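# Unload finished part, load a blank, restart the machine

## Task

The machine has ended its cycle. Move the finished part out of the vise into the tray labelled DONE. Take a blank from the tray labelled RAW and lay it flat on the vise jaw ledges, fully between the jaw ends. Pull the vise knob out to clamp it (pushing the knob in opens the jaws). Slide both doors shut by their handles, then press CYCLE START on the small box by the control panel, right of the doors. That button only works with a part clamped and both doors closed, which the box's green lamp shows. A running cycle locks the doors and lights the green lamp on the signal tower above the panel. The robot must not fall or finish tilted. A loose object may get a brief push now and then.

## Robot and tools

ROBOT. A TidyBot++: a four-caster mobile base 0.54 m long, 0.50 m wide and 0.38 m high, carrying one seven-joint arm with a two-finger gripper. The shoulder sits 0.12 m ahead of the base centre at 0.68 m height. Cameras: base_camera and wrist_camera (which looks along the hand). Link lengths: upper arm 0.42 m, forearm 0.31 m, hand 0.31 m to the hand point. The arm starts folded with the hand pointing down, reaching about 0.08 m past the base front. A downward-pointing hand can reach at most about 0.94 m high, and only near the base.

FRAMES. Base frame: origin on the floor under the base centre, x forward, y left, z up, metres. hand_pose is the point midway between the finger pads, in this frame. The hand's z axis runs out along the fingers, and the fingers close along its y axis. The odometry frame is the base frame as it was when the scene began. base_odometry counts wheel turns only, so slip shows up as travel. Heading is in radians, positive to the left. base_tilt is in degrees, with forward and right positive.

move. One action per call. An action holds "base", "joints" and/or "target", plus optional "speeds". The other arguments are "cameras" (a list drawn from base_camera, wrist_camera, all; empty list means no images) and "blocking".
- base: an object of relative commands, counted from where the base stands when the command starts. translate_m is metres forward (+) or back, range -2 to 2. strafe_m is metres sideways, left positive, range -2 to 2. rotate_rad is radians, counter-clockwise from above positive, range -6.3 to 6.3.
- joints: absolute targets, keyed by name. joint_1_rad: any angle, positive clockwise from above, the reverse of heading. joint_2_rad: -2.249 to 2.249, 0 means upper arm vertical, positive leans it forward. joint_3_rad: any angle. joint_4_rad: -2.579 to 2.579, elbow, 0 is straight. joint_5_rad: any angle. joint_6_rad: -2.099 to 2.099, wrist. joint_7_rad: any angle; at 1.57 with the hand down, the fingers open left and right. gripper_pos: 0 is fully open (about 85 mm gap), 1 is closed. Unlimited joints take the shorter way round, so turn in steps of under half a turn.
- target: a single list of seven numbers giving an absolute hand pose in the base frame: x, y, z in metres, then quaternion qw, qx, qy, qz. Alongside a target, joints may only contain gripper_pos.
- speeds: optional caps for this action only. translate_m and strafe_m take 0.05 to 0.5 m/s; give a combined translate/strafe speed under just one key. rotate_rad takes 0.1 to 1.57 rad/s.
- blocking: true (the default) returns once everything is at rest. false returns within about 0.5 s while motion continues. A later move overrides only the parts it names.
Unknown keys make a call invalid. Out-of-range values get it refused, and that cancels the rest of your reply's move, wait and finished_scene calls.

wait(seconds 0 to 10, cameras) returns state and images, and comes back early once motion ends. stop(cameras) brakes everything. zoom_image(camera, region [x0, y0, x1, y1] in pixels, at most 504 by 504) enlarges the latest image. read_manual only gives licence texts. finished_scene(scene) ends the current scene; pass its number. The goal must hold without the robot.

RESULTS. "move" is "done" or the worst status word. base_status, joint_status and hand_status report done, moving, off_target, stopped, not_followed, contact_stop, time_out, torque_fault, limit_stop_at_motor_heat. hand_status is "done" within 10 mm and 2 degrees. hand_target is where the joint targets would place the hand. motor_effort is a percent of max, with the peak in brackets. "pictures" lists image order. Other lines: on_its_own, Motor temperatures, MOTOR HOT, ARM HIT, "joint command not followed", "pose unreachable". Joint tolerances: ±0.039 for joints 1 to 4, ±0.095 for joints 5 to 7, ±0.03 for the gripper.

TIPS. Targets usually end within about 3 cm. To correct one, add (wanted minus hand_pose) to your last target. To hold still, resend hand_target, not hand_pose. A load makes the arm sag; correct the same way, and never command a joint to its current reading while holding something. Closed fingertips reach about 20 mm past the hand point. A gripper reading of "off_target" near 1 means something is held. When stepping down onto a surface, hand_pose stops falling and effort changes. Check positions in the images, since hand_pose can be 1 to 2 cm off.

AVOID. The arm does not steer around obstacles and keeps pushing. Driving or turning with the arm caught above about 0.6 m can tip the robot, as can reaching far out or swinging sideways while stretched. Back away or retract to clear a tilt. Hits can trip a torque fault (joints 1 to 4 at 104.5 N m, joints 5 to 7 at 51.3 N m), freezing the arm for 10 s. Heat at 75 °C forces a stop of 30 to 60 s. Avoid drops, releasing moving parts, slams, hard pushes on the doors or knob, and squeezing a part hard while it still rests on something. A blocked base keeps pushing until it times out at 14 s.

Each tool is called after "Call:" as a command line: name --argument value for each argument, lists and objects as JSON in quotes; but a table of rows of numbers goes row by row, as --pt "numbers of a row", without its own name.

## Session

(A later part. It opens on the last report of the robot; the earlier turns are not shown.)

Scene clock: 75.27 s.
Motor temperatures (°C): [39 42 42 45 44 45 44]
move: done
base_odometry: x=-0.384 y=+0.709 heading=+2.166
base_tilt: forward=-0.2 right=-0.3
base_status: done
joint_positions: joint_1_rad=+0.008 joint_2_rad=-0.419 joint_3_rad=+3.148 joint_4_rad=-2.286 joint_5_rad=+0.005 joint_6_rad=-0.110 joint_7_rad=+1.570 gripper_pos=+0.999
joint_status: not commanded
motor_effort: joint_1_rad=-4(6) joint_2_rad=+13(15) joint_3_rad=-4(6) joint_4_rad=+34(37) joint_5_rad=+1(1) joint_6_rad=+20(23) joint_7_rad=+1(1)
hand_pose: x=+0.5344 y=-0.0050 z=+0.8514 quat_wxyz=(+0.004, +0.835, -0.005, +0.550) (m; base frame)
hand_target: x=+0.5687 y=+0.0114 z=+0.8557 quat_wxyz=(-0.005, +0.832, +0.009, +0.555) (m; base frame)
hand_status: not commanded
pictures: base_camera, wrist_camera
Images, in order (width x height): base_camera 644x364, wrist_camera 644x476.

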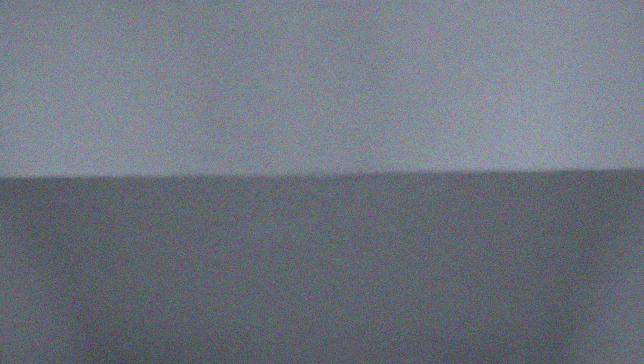

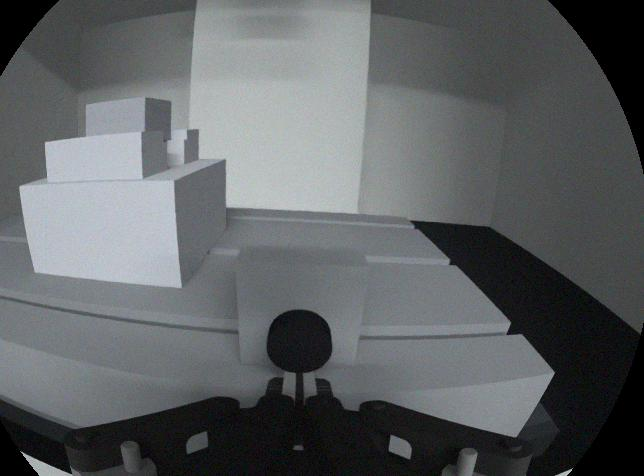

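Call:
move --base '{"translate_m":0.035}' --speeds '{"translate_m":0.1}'

Call:
zoom_image --camera "wrist_camera" --region '[0, 80, 280, 300]'

Scene clock: 78.07 s.
Motor temperatures (°C): [39 42 42 45 44 45 44]
move: time_out
base_odometry: x=-0.402 y=+0.735 heading=+2.162
base_tilt: forward=-0.2 right=-0.3
base_status: translate_m time_out (by the wheels' count: +0.031 of +0.035)
joint_positions: joint_1_rad=+0.014 joint_2_rad=-0.496 joint_3_rad=+3.149 joint_4_rad=-2.314 joint_5_rad=+0.005 joint_6_rad=-0.163 joint_7_rad=+1.570 gripper_pos=+0.999
joint_status: not commanded
motor_effort: joint_1_rad=-3(8) joint_2_rad=+30(35) joint_3_rad=-3(8) joint_4_rad=+41(44) joint_5_rad=+0(2) joint_6_rad=+29(33) joint_7_rad=+1(1)
hand_pose: x=+0.5090 y=-0.0074 z=+0.8512 quat_wxyz=(+0.006, +0.836, -0.008, +0.549) (m; base frame)
hand_target: x=+0.5687 y=+0.0114 z=+0.8557 quat_wxyz=(-0.005, +0.832, +0.009, +0.555) (m; base frame)
hand_status: not commanded
pictures: base_camera, wrist_camera
Images, in order (width x height): base_camera 644x364, wrist_camera 644x476.

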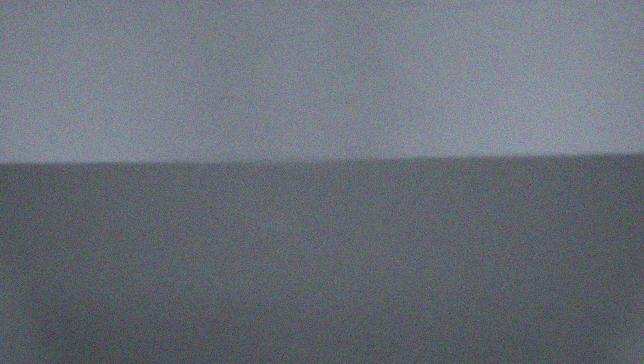

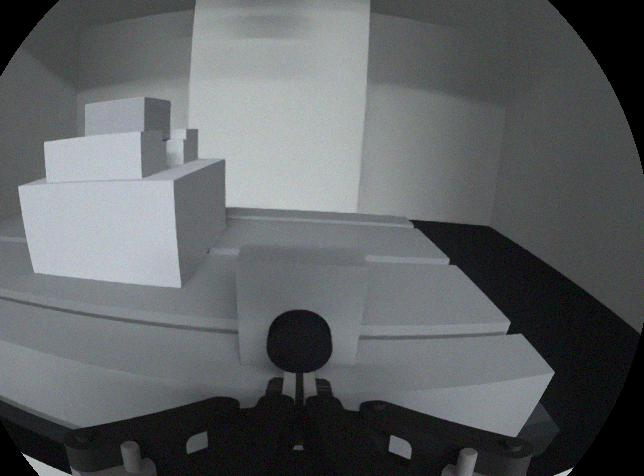

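Scaled by 1.800.

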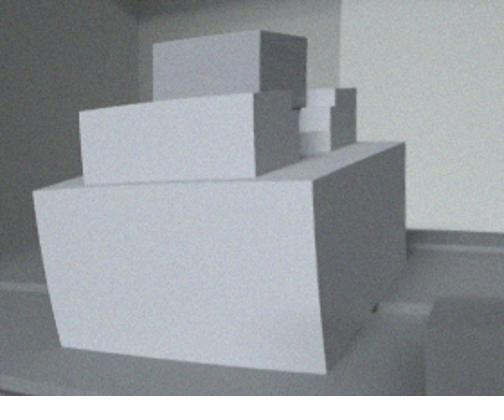

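Call:
move --base '{"translate_m":-0.1}' --speeds '{"translate_m":0.2}'

Call:
zoom_image --camera "wrist_camera" --region '[0, 100, 360, 360]'

Scene clock: 80.43 s.
Motor temperatures (°C): [39 42 42 45 44 45 44]
move: done
base_odometry: x=-0.346 y=+0.652 heading=+2.163
base_tilt: forward=-0.1 right=-0.3
base_status: done
joint_positions: joint_1_rad=+0.001 joint_2_rad=-0.324 joint_3_rad=+3.146 joint_4_rad=-2.231 joint_5_rad=+0.005 joint_6_rad=-0.069 joint_7_rad=+1.570 gripper_pos=+0.999
joint_status: not commanded
motor_effort: joint_1_rad=+0(3) joint_2_rad=-9(32) joint_3_rad=+0(4) joint_4_rad=+22(37) joint_5_rad=+0(1) joint_6_rad=+8(26) joint_7_rad=+1(1)
hand_pose: x=+0.5679 y=-0.0015 z=+0.8540 quat_wxyz=(+0.002, +0.835, -0.001, +0.550) (m; base frame)
hand_target: x=+0.5687 y=+0.0114 z=+0.8557 quat_wxyz=(-0.005, +0.832, +0.009, +0.555) (m; base frame)
hand_status: not commanded
pictures: base_camera, wrist_camera
Images, in order (width x height): base_camera 644x364, wrist_camera 644x476.

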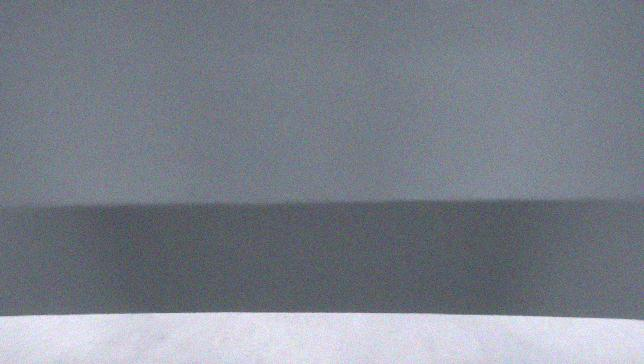

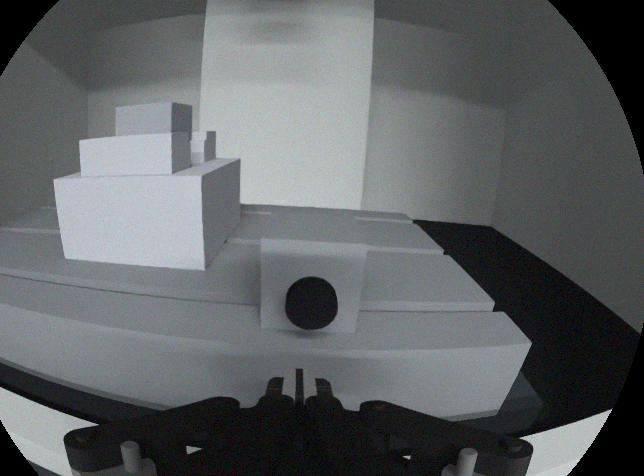

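Scaled by 1.400.

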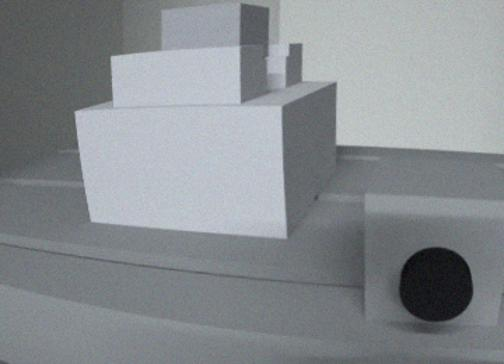

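Call:
move --joints '{"joint_6_rad":0.02}' --base '{"translate_m":0.055,"strafe_m":-0.004}' --speeds '{"translate_m":0.1}'

Call:
zoom_image --camera "wrist_camera" --region '[160, 240, 440, 440]'

Scene clock: 82.83 s.
Motor temperatures (°C): [39 42 42 45 44 45 44]
move: done
base_odometry: x=-0.373 y=+0.700 heading=+2.164
base_tilt: forward=-0.1 right=-0.3
base_status: done
joint_positions: joint_1_rad=+0.001 joint_2_rad=-0.380 joint_3_rad=+3.145 joint_4_rad=-2.272 joint_5_rad=+0.005 joint_6_rad=-0.011 joint_7_rad=+1.570 gripper_pos=+0.999
joint_status: all done
motor_effort: joint_1_rad=+0(2) joint_2_rad=+4(9) joint_3_rad=-1(2) joint_4_rad=+30(34) joint_5_rad=+0(1) joint_6_rad=+15(17) joint_7_rad=+1(1)
hand_pose: x=+0.5556 y=-0.0007 z=+0.8718 quat_wxyz=(+0.002, +0.814, -0.001, +0.580) (m; base frame)
hand_target: x=+0.5764 y=+0.0117 z=+0.8761 quat_wxyz=(-0.005, +0.812, +0.009, +0.584) (m; base frame)
hand_status: not commanded
pictures: base_camera, wrist_camera
Images, in order (width x height): base_camera 644x364, wrist_camera 644x476.

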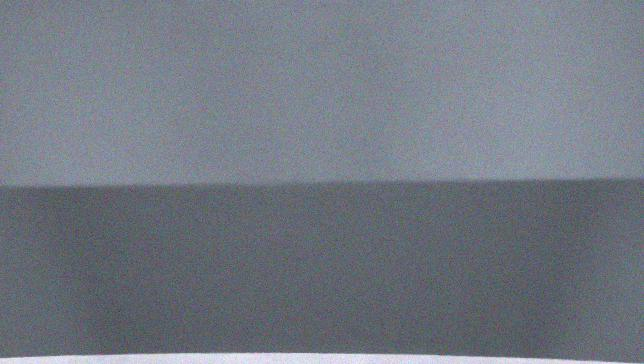

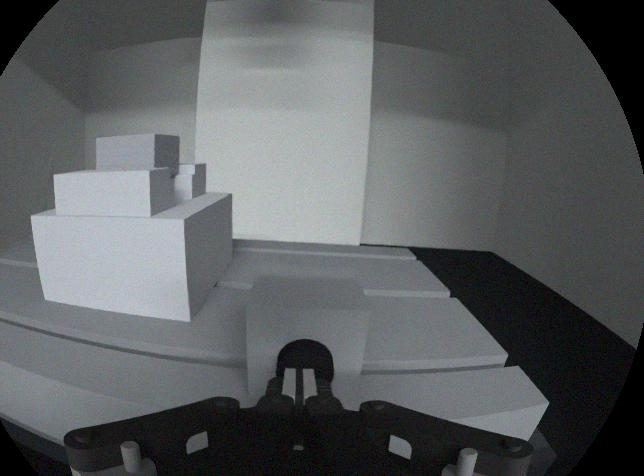

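Scaled by 1.800.

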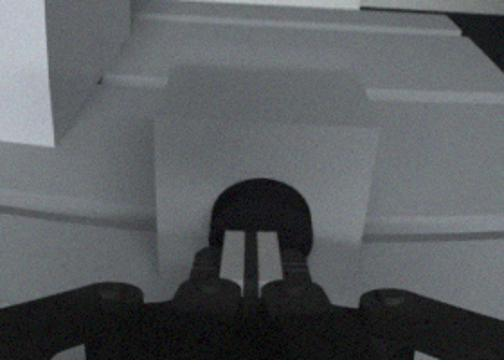

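Now well centred on the knob. Push.

Call:
move --base '{"translate_m":0.04}' --speeds '{"translate_m":0.1}' --cameras '["wrist_camera"]'

Call:
zoom_image --camera "wrist_camera" --region '[0, 100, 360, 360]'

Scene clock: 84.40 s.
Motor temperatures (°C): [39 42 42 45 44 45 44]
move: done
base_odometry: x=-0.395 y=+0.732 heading=+2.163
base_tilt: forward=-0.2 right=-0.3
base_status: done
joint_positions: joint_1_rad=+0.001 joint_2_rad=-0.475 joint_3_rad=+3.140 joint_4_rad=-2.321 joint_5_rad=+0.005 joint_6_rad=-0.049 joint_7_rad=+1.570 gripper_pos=+0.999
joint_status: not commanded
motor_effort: joint_1_rad=-1(4) joint_2_rad=+26(27) joint_3_rad=+0(4) joint_4_rad=+42(44) joint_5_rad=+1(1) joint_6_rad=+26(27) joint_7_rad=+1(1)
hand_pose: x=+0.5241 y=+0.0013 z=+0.8714 quat_wxyz=(+0.001, +0.812, +0.002, +0.584) (m; base frame)
hand_target: x=+0.5764 y=+0.0117 z=+0.8761 quat_wxyz=(-0.005, +0.812, +0.009, +0.584) (m; base frame)
hand_status: not commanded
pictures: wrist_camera
Images, in order (width x height): wrist_camera 644x476.

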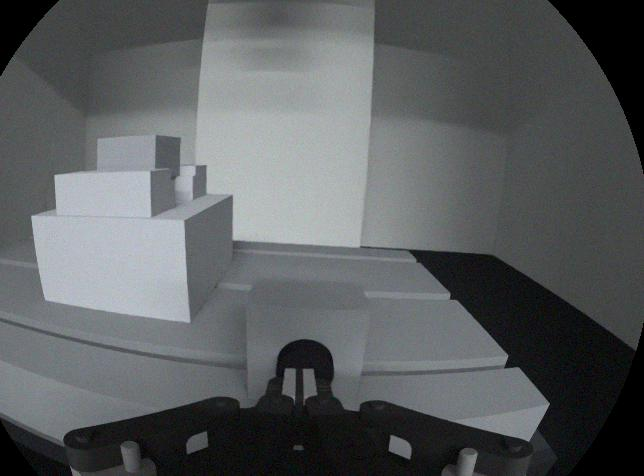

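Scaled by 1.400.

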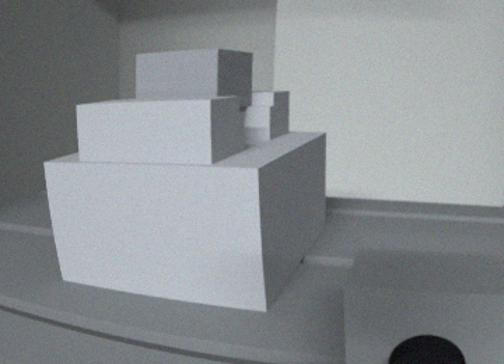

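Call:
move --base '{"translate_m":-0.12}' --cameras '["wrist_camera"]'

Call:
zoom_image --camera "wrist_camera" --region '[60, 100, 420, 360]'

Call:
move --joints '{"joint_1_rad":-0.01,"joint_2_rad":0.0,"joint_4_rad":-1.2,"joint_6_rad":-1.49,"gripper_pos":0}' --cameras '[]'

Call:
move --base '{"translate_m":0.15,"strafe_m":0.16}' --cameras '["wrist_camera"]'

Call:
zoom_image --camera "wrist_camera" --region '[200, 60, 480, 280]'

Scene clock: 87.67 s.
Motor temperatures (°C): [39 42 42 45 44 45 44]
move: done
base_odometry: x=-0.328 y=+0.632 heading=+2.164
base_tilt: forward=-0.1 right=-0.3
base_status: done
joint_positions: joint_1_rad=-0.003 joint_2_rad=-0.325 joint_3_rad=+3.140 joint_4_rad=-2.227 joint_5_rad=+0.005 joint_6_rad=+0.004 joint_7_rad=+1.570 gripper_pos=+0.999
joint_status: not commanded
motor_effort: joint_1_rad=+0(3) joint_2_rad=-9(27) joint_3_rad=+0(4) joint_4_rad=+22(40) joint_5_rad=+0(1) joint_6_rad=+9(23) joint_7_rad=+1(1)
hand_pose: x=+0.5765 y=+0.0036 z=+0.8780 quat_wxyz=(+0.000, +0.813, +0.004, +0.582) (m; base frame)
hand_target: x=+0.5764 y=+0.0117 z=+0.8761 quat_wxyz=(-0.005, +0.812, +0.009, +0.584) (m; base frame)
hand_status: not commanded
pictures: wrist_camera
Images, in order (width x height): wrist_camera 644x476.

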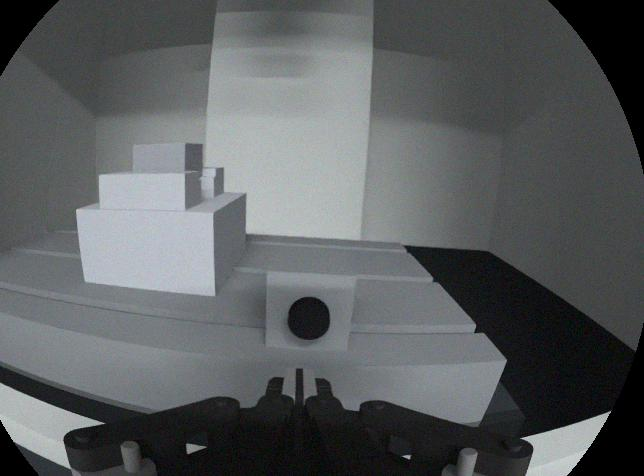

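Scaled by 1.400.

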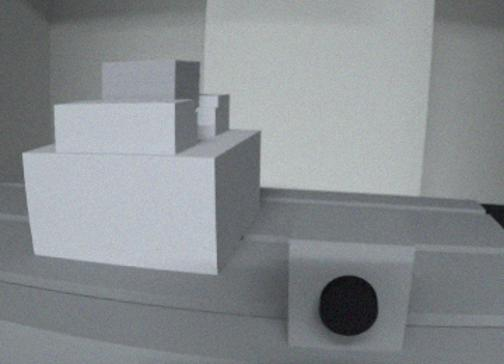

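Scene clock: 90.40 s.
Motor temperatures (°C): [39 42 42 45 44 45 44]
move: done
base_odometry: x=-0.328 y=+0.632 heading=+2.164
base_tilt: forward=-0.1 right=-0.3
base_status: not commanded
joint_positions: joint_1_rad=-0.003 joint_2_rad=-0.020 joint_3_rad=+3.140 joint_4_rad=-1.209 joint_5_rad=+0.005 joint_6_rad=-1.422 joint_7_rad=+1.570 gripper_pos=+0.000
joint_status: all done
motor_effort: joint_1_rad=+1(1) joint_2_rad=-18(18) joint_3_rad=-1(1) joint_4_rad=+18(24) joint_5_rad=+1(1) joint_6_rad=+5(9) joint_7_rad=+0(1)
hand_pose: x=+0.5597 y=+0.0019 z=+0.9509 quat_wxyz=(+0.002, +0.965, +0.001, +0.262) (m; base frame)
hand_target: x=+0.5476 y=+0.0106 z=+0.9364 quat_wxyz=(-0.002, +0.975, +0.010, +0.224) (m; base frame)
hand_status: not commanded
pictures: none
No camera images: "cameras" was empty.

Scene clock: 92.07 s.
Motor temperatures (°C): [39 42 42 45 44 45 44]
move: done
base_odometry: x=-0.545 y=+0.667 heading=+2.165
base_tilt: forward=-0.1 right=-0.3
base_status: done
joint_positions: joint_1_rad=-0.004 joint_2_rad=-0.006 joint_3_rad=+3.140 joint_4_rad=-1.208 joint_5_rad=+0.005 joint_6_rad=-1.427 joint_7_rad=+1.570 gripper_pos=+0.000
joint_status: not commanded
motor_effort: joint_1_rad=+0(2) joint_2_rad=-18(20) joint_3_rad=-1(2) joint_4_rad=+19(21) joint_5_rad=+1(1) joint_6_rad=+5(5) joint_7_rad=+0(1)
hand_pose: x=+0.5623 y=+0.0025 z=+0.9445 quat_wxyz=(+0.002, +0.967, +0.002, +0.253) (m; base frame)
hand_target: x=+0.5476 y=+0.0106 z=+0.9364 quat_wxyz=(-0.002, +0.975, +0.010, +0.224) (m; base frame)
hand_status: not commanded
pictures: wrist_camera
Images, in order (width x height): wrist_camera 644x476.

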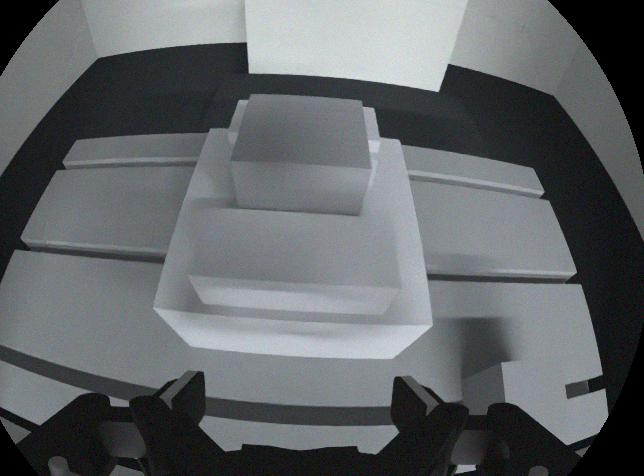

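Scaled by 1.800.

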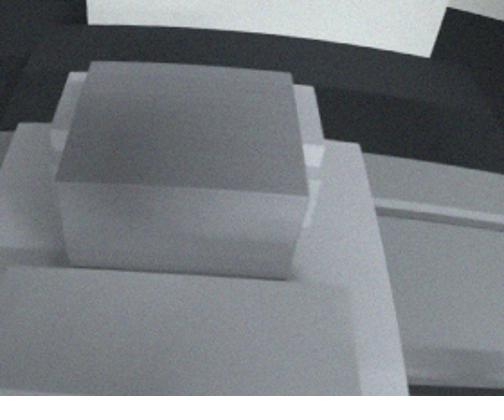

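Call:
move --joints '{"joint_2_rad":0.255,"joint_4_rad":-0.763,"joint_6_rad":-1.67}' --cameras '["wrist_camera"]'

Scene clock: 97.90 s.
Motor temperatures (°C): [39 42 41 45 44 45 44]
move: done
base_odometry: x=-0.545 y=+0.667 heading=+2.165
base_tilt: forward=-0.1 right=-0.3
base_status: not commanded
joint_positions: joint_1_rad=-0.004 joint_2_rad=+0.241 joint_3_rad=+3.140 joint_4_rad=-0.774 joint_5_rad=+0.005 joint_6_rad=-1.603 joint_7_rad=+1.570 gripper_pos=+0.000
joint_status: all done
motor_effort: joint_1_rad=+0(1) joint_2_rad=-26(27) joint_3_rad=-1(1) joint_4_rad=+18(20) joint_5_rad=+0(1) joint_6_rad=+5(5) joint_7_rad=+0(1)
hand_pose: x=+0.6420 y=+0.0028 z=+0.9867 quat_wxyz=(+0.001, +0.966, +0.002, +0.259) (m; base frame)
hand_target: x=+0.6288 y=+0.0113 z=+0.9742 quat_wxyz=(-0.004, +0.974, +0.010, +0.225) (m; base frame)
hand_status: not commanded
pictures: wrist_camera
Images, in order (width x height): wrist_camera 644x476.

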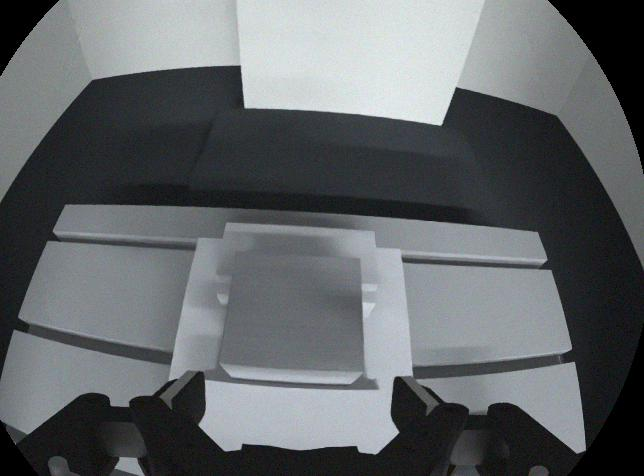

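Call:
move --joints '{"joint_2_rad":0.304,"joint_4_rad":-0.786,"joint_6_rad":-1.598,"joint_1_rad":-0.017}' --cameras '["wrist_camera"]'

Scene clock: 100.63 s.
Motor temperatures (°C): [39 42 41 45 44 45 44]
move: done
base_odometry: x=-0.545 y=+0.667 heading=+2.165
base_tilt: forward=-0.1 right=-0.3
base_status: not commanded
joint_positions: joint_1_rad=-0.004 joint_2_rad=+0.280 joint_3_rad=+3.140 joint_4_rad=-0.772 joint_5_rad=+0.005 joint_6_rad=-1.603 joint_7_rad=+1.570 gripper_pos=+0.000
joint_status: all done
motor_effort: joint_1_rad=+0(1) joint_2_rad=-25(28) joint_3_rad=-1(2) joint_4_rad=+15(19) joint_5_rad=+0(1) joint_6_rad=+5(5) joint_7_rad=+0(1)
hand_pose: x=+0.6538 y=+0.0030 z=+0.9667 quat_wxyz=(+0.001, +0.971, +0.002, +0.241) (m; base frame)
hand_target: x=+0.6597 y=+0.0156 z=+0.9489 quat_wxyz=(-0.005, +0.974, +0.013, +0.225) (m; base frame)
hand_status: not commanded
pictures: wrist_camera
Images, in order (width x height): wrist_camera 644x476.

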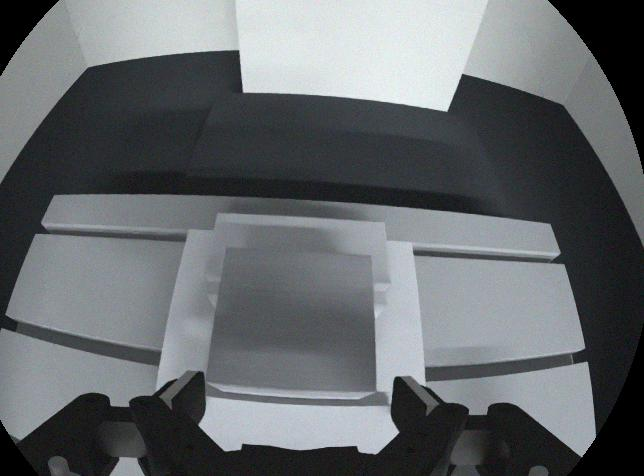

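Call:
move --joints '{"joint_2_rad":0.334}' --base '{"translate_m":0.012,"strafe_m":0.004}' --cameras '["wrist_camera"]'

Scene clock: 102.33 s.
Motor temperatures (°C): [39 42 41 45 44 45 44]
move: done
base_odometry: x=-0.555 y=+0.675 heading=+2.165
base_tilt: forward=-0.1 right=-0.3
base_status: done
joint_positions: joint_1_rad=-0.008 joint_2_rad=+0.324 joint_3_rad=+3.140 joint_4_rad=-0.773 joint_5_rad=+0.005 joint_6_rad=-1.603 joint_7_rad=+1.570 gripper_pos=+0.000
joint_status: all done
motor_effort: joint_1_rad=+0(2) joint_2_rad=-28(32) joint_3_rad=-1(2) joint_4_rad=+19(20) joint_5_rad=+0(1) joint_6_rad=+4(5) joint_7_rad=+1(1)
hand_pose: x=+0.6657 y=+0.0050 z=+0.9426 quat_wxyz=(+0.001, +0.976, +0.003, +0.219) (m; base frame)
hand_target: x=+0.6675 y=+0.0157 z=+0.9325 quat_wxyz=(-0.005, +0.978, +0.013, +0.210) (m; base frame)
hand_status: not commanded
pictures: wrist_camera
Images, in order (width x height): wrist_camera 644x476.

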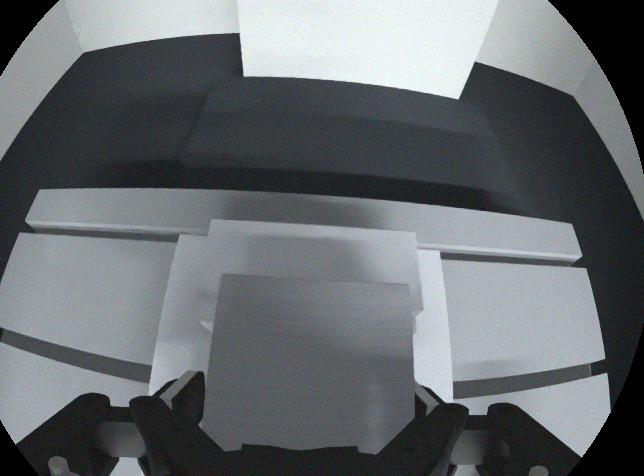

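Call:
move --base '{"strafe_m":-0.005}' --cameras '[]'

Call:
move --joints '{"gripper_pos":0.36}' --cameras '["wrist_camera"]'

Scene clock: 103.80 s.
Motor temperatures (°C): [39 42 41 45 44 45 44]
move: done
base_odometry: x=-0.551 y=+0.677 heading=+2.165
base_tilt: forward=-0.1 right=-0.4
base_status: done
joint_positions: joint_1_rad=-0.010 joint_2_rad=+0.324 joint_3_rad=+3.140 joint_4_rad=-0.773 joint_5_rad=+0.005 joint_6_rad=-1.603 joint_7_rad=+1.570 gripper_pos=+0.000
joint_status: not commanded
motor_effort: joint_1_rad=+0(3) joint_2_rad=-28(30) joint_3_rad=-1(2) joint_4_rad=+17(18) joint_5_rad=+0(2) joint_6_rad=+2(5) joint_7_rad=+1(1)
hand_pose: x=+0.6655 y=+0.0062 z=+0.9429 quat_wxyz=(+0.001, +0.976, +0.005, +0.219) (m; base frame)
hand_target: x=+0.6675 y=+0.0157 z=+0.9325 quat_wxyz=(-0.005, +0.978, +0.013, +0.210) (m; base frame)
hand_status: not commanded
pictures: none
No camera images: "cameras" was empty.

Scene clock: 104.53 s.
Motor temperatures (°C): [39 42 41 45 44 45 44]
move: off_target
base_odometry: x=-0.551 y=+0.677 heading=+2.165
base_tilt: forward=-0.1 right=-0.3
base_status: not commanded
joint_positions: joint_1_rad=-0.010 joint_2_rad=+0.312 joint_3_rad=+3.140 joint_4_rad=-0.765 joint_5_rad=+0.005 joint_6_rad=-1.601 joint_7_rad=+1.570 gripper_pos=+0.272
joint_status: gripper_pos off_target (ended at +0.272, target +0.360)
motor_effort: joint_1_rad=-1(1) joint_2_rad=-23(30) joint_3_rad=-2(2) joint_4_rad=+13(20) joint_5_rad=+0(1) joint_6_rad=+1(6) joint_7_rad=+1(1)
hand_pose: x=+0.6641 y=+0.0062 z=+0.9526 quat_wxyz=(+0.001, +0.973, +0.005, +0.229) (m; base frame)
hand_target: x=+0.6675 y=+0.0157 z=+0.9325 quat_wxyz=(-0.005, +0.978, +0.013, +0.210) (m; base frame)
hand_status: not commanded
pictures: wrist_camera
Images, in order (width x height): wrist_camera 644x476.

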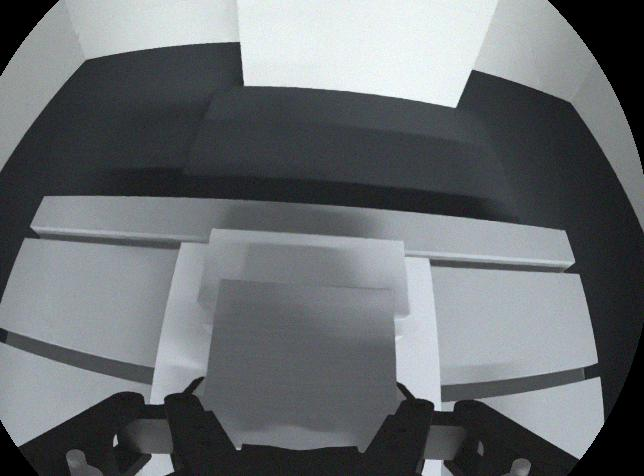

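Call:
move --joints '{"joint_2_rad":0.29,"joint_4_rad":-0.67,"gripper_pos":0.4}' --cameras '["wrist_camera"]'

Scene clock: 107.90 s.
Motor temperatures (°C): [39 42 41 45 44 45 44]
move: off_target
base_odometry: x=-0.551 y=+0.677 heading=+2.165
base_tilt: forward=-0.1 right=-0.3
base_status: not commanded
joint_positions: joint_1_rad=-0.010 joint_2_rad=+0.315 joint_3_rad=+3.140 joint_4_rad=-0.692 joint_5_rad=+0.005 joint_6_rad=-1.611 joint_7_rad=+1.570 gripper_pos=+0.272
joint_status: gripper_pos off_target (ended at +0.272, target +0.400); the others done
motor_effort: joint_1_rad=+0(1) joint_2_rad=-33(36) joint_3_rad=-1(2) joint_4_rad=+21(27) joint_5_rad=+0(1) joint_6_rad=+7(15) joint_7_rad=+1(1)
hand_pose: x=+0.6708 y=+0.0062 z=+0.9805 quat_wxyz=(+0.000, +0.966, +0.004, +0.259) (m; base frame)
hand_target: x=+0.6680 y=+0.0157 z=+1.0056 quat_wxyz=(-0.006, +0.958, +0.013, +0.288) (m; base frame)
hand_status: not commanded
pictures: wrist_camera
Images, in order (width x height): wrist_camera 644x476.

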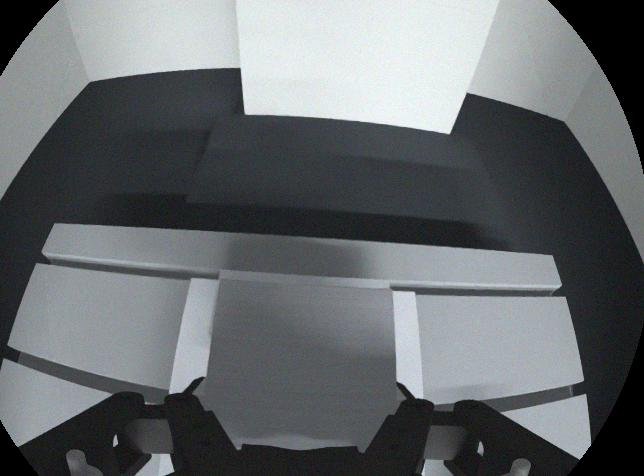

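Call:
move --joints '{"joint_2_rad":0.22,"joint_4_rad":-0.6,"joint_6_rad":-1.65,"gripper_pos":0.45}' --cameras '["wrist_camera"]'

Scene clock: 109.33 s.
Motor temperatures (°C): [39 42 41 45 44 45 44]
move: off_target
base_odometry: x=-0.551 y=+0.677 heading=+2.165
base_tilt: forward=-0.1 right=-0.3
base_status: not commanded
joint_positions: joint_1_rad=-0.010 joint_2_rad=+0.235 joint_3_rad=+3.140 joint_4_rad=-0.620 joint_5_rad=+0.005 joint_6_rad=-1.617 joint_7_rad=+1.570 gripper_pos=+0.272
joint_status: gripper_pos off_target (ended at +0.272, target +0.450); the others done
motor_effort: joint_1_rad=+0(0) joint_2_rad=-29(38) joint_3_rad=-1(1) joint_4_rad=+20(24) joint_5_rad=+0(1) joint_6_rad=+8(8) joint_7_rad=+1(1)
hand_pose: x=+0.6474 y=+0.0060 z=+1.0530 quat_wxyz=(+0.000, +0.945, +0.004, +0.328) (m; base frame)
hand_target: x=+0.6340 y=+0.0150 z=+1.0633 quat_wxyz=(-0.006, +0.944, +0.013, +0.329) (m; base frame)
hand_status: not commanded
pictures: wrist_camera
Images, in order (width x height): wrist_camera 644x476.

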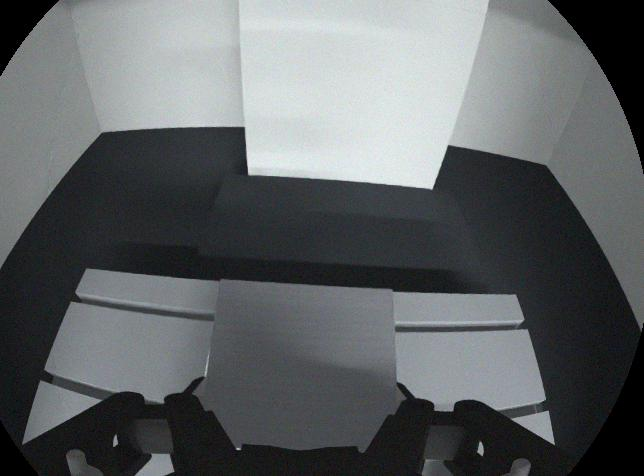

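Call:
move --base '{"translate_m":-0.45}' --cameras '[]'

Call:
move --base '{"rotate_rad":3.14}' --joints '{"joint_2_rad":-0.5,"joint_4_rad":-1.9,"joint_6_rad":-0.6}'

Scene clock: 113.33 s.
Motor temperatures (°C): [39 42 41 45 44 45 44]
move: done
base_odometry: x=-0.299 y=+0.304 heading=+2.165
base_tilt: forward=-0.1 right=-0.3
base_status: done
joint_positions: joint_1_rad=-0.011 joint_2_rad=+0.231 joint_3_rad=+3.140 joint_4_rad=-0.619 joint_5_rad=+0.005 joint_6_rad=-1.617 joint_7_rad=+1.570 gripper_pos=+0.272
joint_status: not commanded
motor_effort: joint_1_rad=+1(2) joint_2_rad=-29(35) joint_3_rad=-1(2) joint_4_rad=+20(22) joint_5_rad=+0(1) joint_6_rad=+8(9) joint_7_rad=+0(1)
hand_pose: x=+0.6459 y=+0.0063 z=+1.0558 quat_wxyz=(+0.000, +0.944, +0.004, +0.331) (m; base frame)
hand_target: x=+0.6340 y=+0.0150 z=+1.0633 quat_wxyz=(-0.006, +0.944, +0.013, +0.329) (m; base frame)
hand_status: not commanded
pictures: none
No camera images: "cameras" was empty.

Scene clock: 116.67 s.
Motor temperatures (°C): [39 42 41 45 44 45 44]
move: done
base_odometry: x=-0.299 y=+0.304 heading=-0.979
base_tilt: forward=-0.1 right=-0.3
base_status: done
joint_positions: joint_1_rad=-0.012 joint_2_rad=-0.467 joint_3_rad=+3.138 joint_4_rad=-1.895 joint_5_rad=+0.005 joint_6_rad=-0.680 joint_7_rad=+1.570 gripper_pos=+0.272
joint_status: all done
motor_effort: joint_1_rad=+0(2) joint_2_rad=-7(31) joint_3_rad=+0(3) joint_4_rad=+26(28) joint_5_rad=+0(2) joint_6_rad=+11(11) joint_7_rad=+0(1)
hand_pose: x=+0.5079 y=+0.0068 z=+0.9426 quat_wxyz=(-0.001, +0.870, +0.008, +0.494) (m; base frame)
hand_target: x=+0.5098 y=+0.0136 z=+0.9749 quat_wxyz=(-0.005, +0.841, +0.013, +0.540) (m; base frame)
hand_status: not commanded
pictures: base_camera, wrist_camera
Images, in order (width x height): base_camera 644x364, wrist_camera 644x476.

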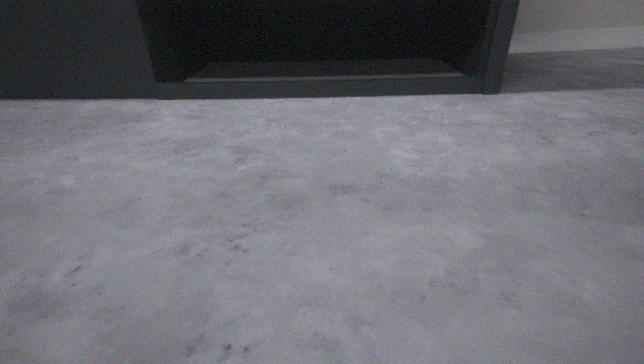

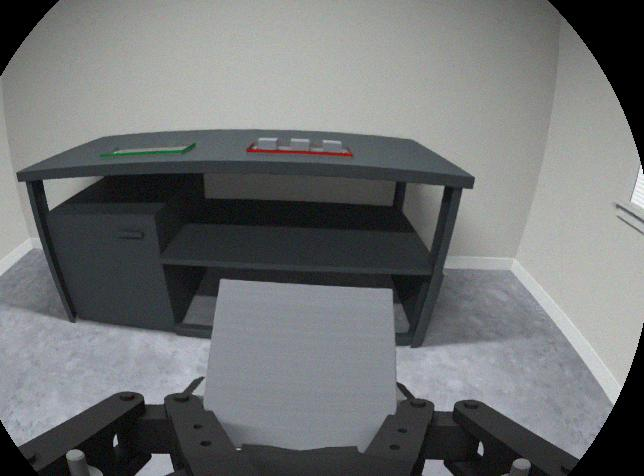

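Call:
move --base '{"rotate_rad":0.045}' --cameras '[]'

Call:
move --base '{"translate_m":0.75,"strafe_m":0.55}' --joints '{"joint_2_rad":-0.3,"joint_4_rad":-1.8,"joint_6_rad":-1.1}'

Scene clock: 118.93 s.
Motor temperatures (°C): [39 42 41 45 44 45 44]
move: done
base_odometry: x=-0.299 y=+0.304 heading=-0.935
base_tilt: forward=-0.1 right=-0.3
base_status: done
joint_positions: joint_1_rad=-0.014 joint_2_rad=-0.467 joint_3_rad=+3.135 joint_4_rad=-1.895 joint_5_rad=+0.005 joint_6_rad=-0.679 joint_7_rad=+1.570 gripper_pos=+0.272
joint_status: not commanded
motor_effort: joint_1_rad=+0(1) joint_2_rad=-7(8) joint_3_rad=+0(2) joint_4_rad=+27(27) joint_5_rad=+0(1) joint_6_rad=+11(11) joint_7_rad=+0(1)
hand_pose: x=+0.5079 y=+0.0089 z=+0.9429 quat_wxyz=(-0.002, +0.869, +0.010, +0.494) (m; base frame)
hand_target: x=+0.5098 y=+0.0136 z=+0.9749 quat_wxyz=(-0.005, +0.841, +0.013, +0.540) (m; base frame)
hand_status: not commanded
pictures: none
No camera images: "cameras" was empty.

Scene clock: 122.13 s.
Motor temperatures (°C): [39 42 41 45 44 45 44]
move: done
base_odometry: x=+0.589 y=+0.027 heading=-0.934
base_tilt: forward=-0.1 right=-0.3
base_status: done
joint_positions: joint_1_rad=-0.014 joint_2_rad=-0.291 joint_3_rad=+3.135 joint_4_rad=-1.825 joint_5_rad=+0.005 joint_6_rad=-1.050 joint_7_rad=+1.570 gripper_pos=+0.272
joint_status: all done
motor_effort: joint_1_rad=+0(1) joint_2_rad=-12(13) joint_3_rad=-1(2) joint_4_rad=+24(27) joint_5_rad=+1(1) joint_6_rad=+7(12) joint_7_rad=+0(1)
hand_pose: x=+0.4769 y=+0.0075 z=+0.8321 quat_wxyz=(+0.000, +0.961, +0.010, +0.275) (m; base frame)
hand_target: x=+0.4684 y=+0.0117 z=+0.8392 quat_wxyz=(-0.002, +0.963, +0.014, +0.267) (m; base frame)
hand_status: not commanded
pictures: base_camera, wrist_camera
Images, in order (width x height): base_camera 644x364, wrist_camera 644x476.

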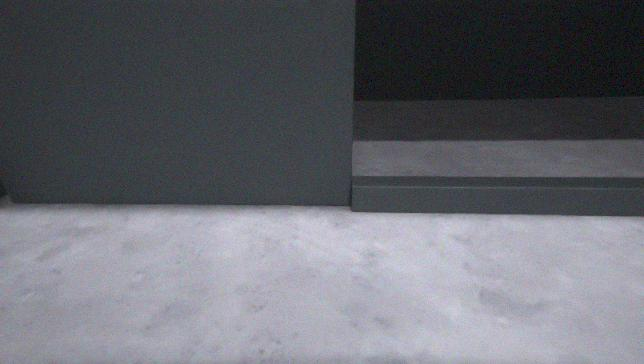

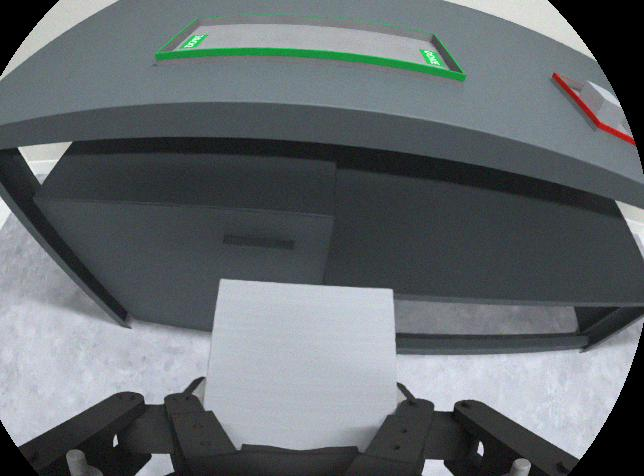

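Call:
move --joints '{"joint_4_rad":-1.6,"joint_6_rad":-1.3}' --cameras '[]'

Call:
move --base '{"translate_m":0.28,"rotate_rad":-0.015,"strafe_m":0.0}'

Scene clock: 125.67 s.
Motor temperatures (°C): [39 42 41 45 44 45 44]
move: done
base_odometry: x=+0.589 y=+0.027 heading=-0.934
base_tilt: forward=-0.1 right=-0.3
base_status: not commanded
joint_positions: joint_1_rad=-0.014 joint_2_rad=-0.291 joint_3_rad=+3.135 joint_4_rad=-1.624 joint_5_rad=+0.005 joint_6_rad=-1.246 joint_7_rad=+1.570 gripper_pos=+0.272
joint_status: all done
motor_effort: joint_1_rad=+0(0) joint_2_rad=-11(12) joint_3_rad=+0(1) joint_4_rad=+24(27) joint_5_rad=+1(1) joint_6_rad=+7(8) joint_7_rad=+0(1)
hand_pose: x=+0.4698 y=+0.0074 z=+0.8956 quat_wxyz=(+0.000, +0.961, +0.010, +0.278) (m; base frame)
hand_target: x=+0.4577 y=+0.0116 z=+0.9011 quat_wxyz=(-0.002, +0.963, +0.014, +0.267) (m; base frame)
hand_status: not commanded
pictures: none
No camera images: "cameras" was empty.

Scene clock: 127.47 s.
Motor temperatures (°C): [39 42 41 45 44 45 44]
move: done
base_odometry: x=+0.756 y=-0.198 heading=-0.948
base_tilt: forward=-0.1 right=-0.3
base_status: done
joint_positions: joint_1_rad=-0.014 joint_2_rad=-0.280 joint_3_rad=+3.135 joint_4_rad=-1.623 joint_5_rad=+0.005 joint_6_rad=-1.254 joint_7_rad=+1.570 gripper_pos=+0.272
joint_status: not commanded
motor_effort: joint_1_rad=+0(2) joint_2_rad=-11(16) joint_3_rad=-1(2) joint_4_rad=+24(26) joint_5_rad=+0(1) joint_6_rad=+7(8) joint_7_rad=+0(1)
hand_pose: x=+0.4701 y=+0.0075 z=+0.8909 quat_wxyz=(+0.000, +0.963, +0.010, +0.269) (m; base frame)
hand_target: x=+0.4577 y=+0.0116 z=+0.9011 quat_wxyz=(-0.002, +0.963, +0.014, +0.267) (m; base frame)
hand_status: not commanded
pictures: base_camera, wrist_camera
Images, in order (width x height): base_camera 644x364, wrist_camera 644x476.

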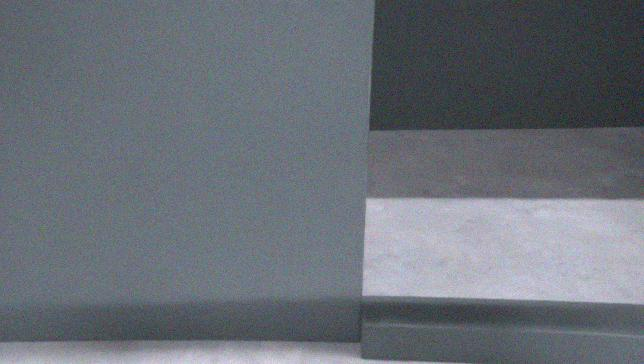

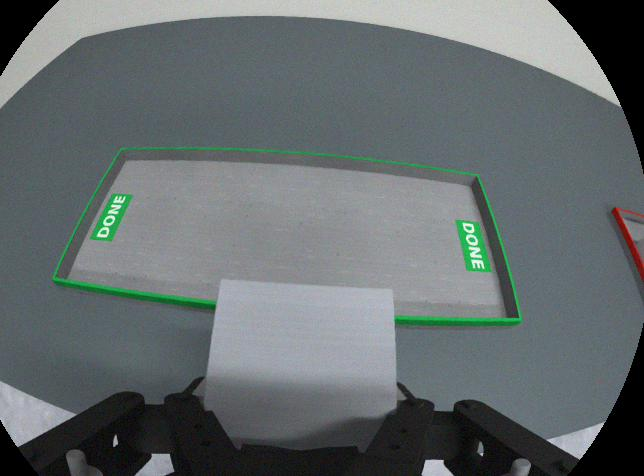

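Call:
move --base '{"translate_m":0.06}' --joints '{"joint_2_rad":0.008,"joint_4_rad":-1.475,"joint_6_rad":-1.25}' --cameras '["wrist_camera"]'

Scene clock: 130.67 s.
Motor temperatures (°C): [39 42 41 45 44 45 44]
move: done
base_odometry: x=+0.791 y=-0.246 heading=-0.948
base_tilt: forward=-0.1 right=-0.3
base_status: done
joint_positions: joint_1_rad=-0.014 joint_2_rad=-0.005 joint_3_rad=+3.135 joint_4_rad=-1.491 joint_5_rad=+0.005 joint_6_rad=-1.257 joint_7_rad=+1.570 gripper_pos=+0.272
joint_status: all done
motor_effort: joint_1_rad=+0(1) joint_2_rad=-21(24) joint_3_rad=-1(2) joint_4_rad=+22(26) joint_5_rad=+1(1) joint_6_rad=+5(9) joint_7_rad=+1(1)
hand_pose: x=+0.5508 y=+0.0089 z=+0.8421 quat_wxyz=(+0.000, +0.980, +0.010, +0.198) (m; base frame)
hand_target: x=+0.5588 y=+0.0139 z=+0.8444 quat_wxyz=(-0.003, +0.979, +0.014, +0.203) (m; base frame)
hand_status: not commanded
pictures: wrist_camera
Images, in order (width x height): wrist_camera 644x476.

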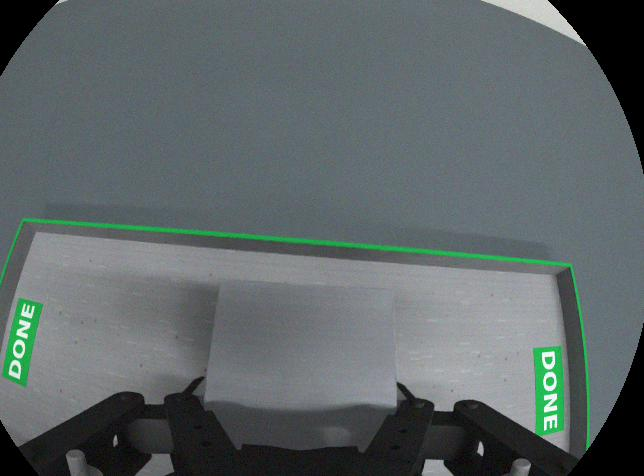

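Call:
move --joints '{"joint_2_rad":0.098,"joint_6_rad":-1.05}' --cameras '["wrist_camera"]'

Scene clock: 132.33 s.
Motor temperatures (°C): [39 42 41 45 44 45 44]
move: off_target
base_odometry: x=+0.791 y=-0.246 heading=-0.948
base_tilt: forward=-0.1 right=-0.3
base_status: not commanded
joint_positions: joint_1_rad=-0.014 joint_2_rad=+0.052 joint_3_rad=+3.135 joint_4_rad=-1.474 joint_5_rad=+0.005 joint_6_rad=-1.123 joint_7_rad=+1.570 gripper_pos=+0.272
joint_status: joint_2_rad off_target (ended at +0.052, target +0.098); the others done
motor_effort: joint_1_rad=+0(1) joint_2_rad=-16(18) joint_3_rad=-1(1) joint_4_rad=+20(23) joint_5_rad=+1(2) joint_6_rad=+7(8) joint_7_rad=+1(1)
hand_pose: x=+0.6020 y=+0.0100 z=+0.8417 quat_wxyz=(+0.000, +0.970, +0.010, +0.244) (m; base frame)
hand_target: x=+0.6284 y=+0.0157 z=+0.8295 quat_wxyz=(-0.004, +0.966, +0.013, +0.256) (m; base frame)
hand_status: not commanded
pictures: wrist_camera
Images, in order (width x height): wrist_camera 644x476.

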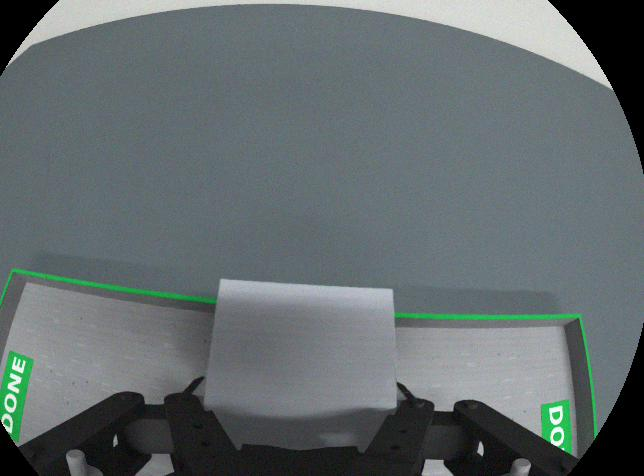

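Call:
move --joints '{"joint_2_rad":0.02}' --cameras '[]'

Call:
move --base '{"translate_m":-0.05}' --cameras '["wrist_camera"]'

Scene clock: 134.10 s.
Motor temperatures (°C): [39 42 41 45 44 45 44]
move: done
base_odometry: x=+0.791 y=-0.246 heading=-0.948
base_tilt: forward=-0.1 right=-0.3
base_status: not commanded
joint_positions: joint_1_rad=-0.014 joint_2_rad=+0.050 joint_3_rad=+3.135 joint_4_rad=-1.476 joint_5_rad=+0.005 joint_6_rad=-1.121 joint_7_rad=+1.570 gripper_pos=+0.272
joint_status: all done
motor_effort: joint_1_rad=+0(0) joint_2_rad=-25(25) joint_3_rad=-1(1) joint_4_rad=+25(25) joint_5_rad=+0(1) joint_6_rad=+8(9) joint_7_rad=+1(1)
hand_pose: x=+0.6018 y=+0.0100 z=+0.8425 quat_wxyz=(+0.000, +0.969, +0.010, +0.245) (m; base frame)
hand_target: x=+0.6154 y=+0.0155 z=+0.8688 quat_wxyz=(-0.004, +0.956, +0.013, +0.294) (m; base frame)
hand_status: not commanded
pictures: none
No camera images: "cameras" was empty.

Scene clock: 135.07 s.
Motor temperatures (°C): [39 42 41 45 44 45 44]
move: done
base_odometry: x=+0.762 y=-0.206 heading=-0.948
base_tilt: forward=-0.1 right=-0.3
base_status: done
joint_positions: joint_1_rad=-0.014 joint_2_rad=+0.034 joint_3_rad=+3.135 joint_4_rad=-1.477 joint_5_rad=+0.005 joint_6_rad=-1.110 joint_7_rad=+1.570 gripper_pos=+0.272
joint_status: not commanded
motor_effort: joint_1_rad=+0(1) joint_2_rad=-24(28) joint_3_rad=-1(2) joint_4_rad=+25(26) joint_5_rad=+0(1) joint_6_rad=+7(8) joint_7_rad=+1(1)
hand_pose: x=+0.6018 y=+0.0100 z=+0.8511 quat_wxyz=(+0.000, +0.966, +0.010, +0.258) (m; base frame)
hand_target: x=+0.6154 y=+0.0155 z=+0.8688 quat_wxyz=(-0.004, +0.956, +0.013, +0.294) (m; base frame)
hand_status: not commanded
pictures: wrist_camera
Images, in order (width x height): wrist_camera 644x476.

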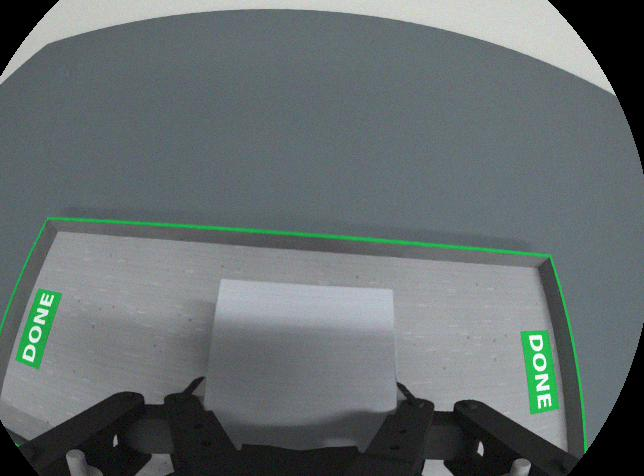

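Call:
move --joints '{"joint_2_rad":0.09}' --cameras '[]'

Call:
move --joints '{"joint_2_rad":0.12}' --cameras '["wrist_camera"]'

Scene clock: 136.73 s.
Motor temperatures (°C): [39 42 41 45 44 45 44]
move: done
base_odometry: x=+0.762 y=-0.206 heading=-0.948
base_tilt: forward=-0.1 right=-0.3
base_status: not commanded
joint_positions: joint_1_rad=-0.014 joint_2_rad=+0.058 joint_3_rad=+3.135 joint_4_rad=-1.472 joint_5_rad=+0.005 joint_6_rad=-1.109 joint_7_rad=+1.570 gripper_pos=+0.272
joint_status: all done
motor_effort: joint_1_rad=+0(1) joint_2_rad=-18(25) joint_3_rad=-1(1) joint_4_rad=+20(24) joint_5_rad=+2(2) joint_6_rad=+6(7) joint_7_rad=+1(1)
hand_pose: x=+0.6071 y=+0.0101 z=+0.8419 quat_wxyz=(+0.000, +0.969, +0.010, +0.249) (m; base frame)
hand_target: x=+0.6272 y=+0.0157 z=+0.8336 quat_wxyz=(-0.004, +0.965, +0.013, +0.260) (m; base frame)
hand_status: not commanded
pictures: none
No camera images: "cameras" was empty.

Scene clock: 137.37 s.
Motor temperatures (°C): [39 42 41 45 44 45 44]
move: off_target
base_odometry: x=+0.762 y=-0.206 heading=-0.948
base_tilt: forward=-0.1 right=-0.3
base_status: not commanded
joint_positions: joint_1_rad=-0.014 joint_2_rad=+0.062 joint_3_rad=+3.135 joint_4_rad=-1.469 joint_5_rad=+0.005 joint_6_rad=-1.109 joint_7_rad=+1.570 gripper_pos=+0.272
joint_status: joint_2_rad off_target (ended at +0.062, target +0.120)
motor_effort: joint_1_rad=+1(1) joint_2_rad=-14(18) joint_3_rad=+0(1) joint_4_rad=+18(20) joint_5_rad=+1(2) joint_6_rad=+7(8) joint_7_rad=+0(1)
hand_pose: x=+0.6086 y=+0.0101 z=+0.8416 quat_wxyz=(+0.000, +0.969, +0.010, +0.248) (m; base frame)
hand_target: x=+0.6316 y=+0.0158 z=+0.8183 quat_wxyz=(-0.004, +0.969, +0.013, +0.246) (m; base frame)
hand_status: not commanded
pictures: wrist_camera
Images, in order (width x height): wrist_camera 644x476.

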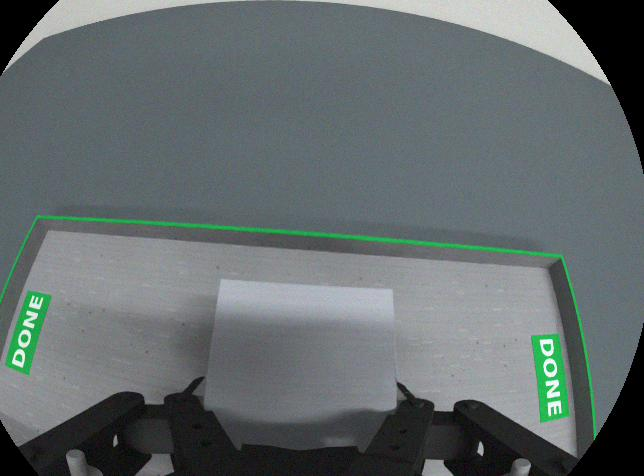

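Call:
move --joints '{"joint_2_rad":0.085}' --cameras '[]'

Call:
move --joints '{"gripper_pos":0.1}' --cameras '["wrist_camera"]'

Scene clock: 138.63 s.
Motor temperatures (°C): [39 41 41 45 44 45 44]
move: done
base_odometry: x=+0.762 y=-0.206 heading=-0.948
base_tilt: forward=-0.1 right=-0.3
base_status: not commanded
joint_positions: joint_1_rad=-0.014 joint_2_rad=+0.061 joint_3_rad=+3.135 joint_4_rad=-1.469 joint_5_rad=+0.005 joint_6_rad=-1.109 joint_7_rad=+1.570 gripper_pos=+0.272
joint_status: all done
motor_effort: joint_1_rad=+0(0) joint_2_rad=-17(19) joint_3_rad=-1(1) joint_4_rad=+20(21) joint_5_rad=+1(1) joint_6_rad=+7(7) joint_7_rad=+1(1)
hand_pose: x=+0.6085 y=+0.0101 z=+0.8419 quat_wxyz=(+0.000, +0.969, +0.010, +0.249) (m; base frame)
hand_target: x=+0.6265 y=+0.0157 z=+0.8361 quat_wxyz=(-0.004, +0.965, +0.013, +0.263) (m; base frame)
hand_status: not commanded
pictures: none
No camera images: "cameras" was empty.

Scene clock: 139.37 s.
Motor temperatures (°C): [39 41 41 45 44 45 44]
move: done
base_odometry: x=+0.762 y=-0.206 heading=-0.948
base_tilt: forward=-0.1 right=-0.3
base_status: not commanded
joint_positions: joint_1_rad=-0.014 joint_2_rad=+0.071 joint_3_rad=+3.135 joint_4_rad=-1.468 joint_5_rad=+0.005 joint_6_rad=-1.100 joint_7_rad=+1.570 gripper_pos=+0.100
joint_status: all done
motor_effort: joint_1_rad=+0(1) joint_2_rad=-21(23) joint_3_rad=-1(1) joint_4_rad=+20(21) joint_5_rad=+1(2) joint_6_rad=+4(7) joint_7_rad=+1(1)
hand_pose: x=+0.6126 y=+0.0102 z=+0.8385 quat_wxyz=(-0.001, +0.969, +0.010, +0.248) (m; base frame)
hand_target: x=+0.6265 y=+0.0157 z=+0.8361 quat_wxyz=(-0.004, +0.965, +0.013, +0.263) (m; base frame)
hand_status: not commanded
pictures: wrist_camera
Images, in order (width x height): wrist_camera 644x476.

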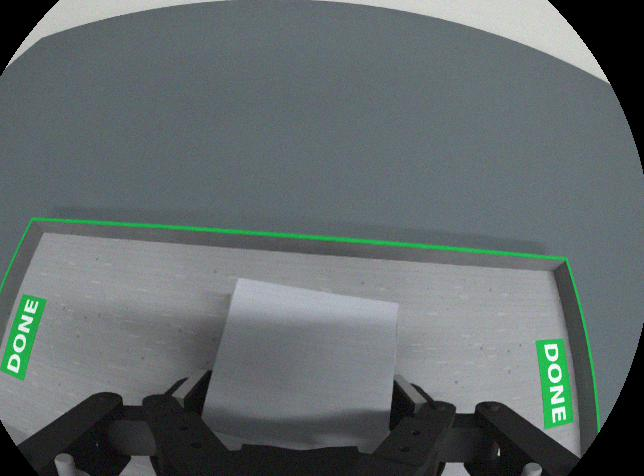

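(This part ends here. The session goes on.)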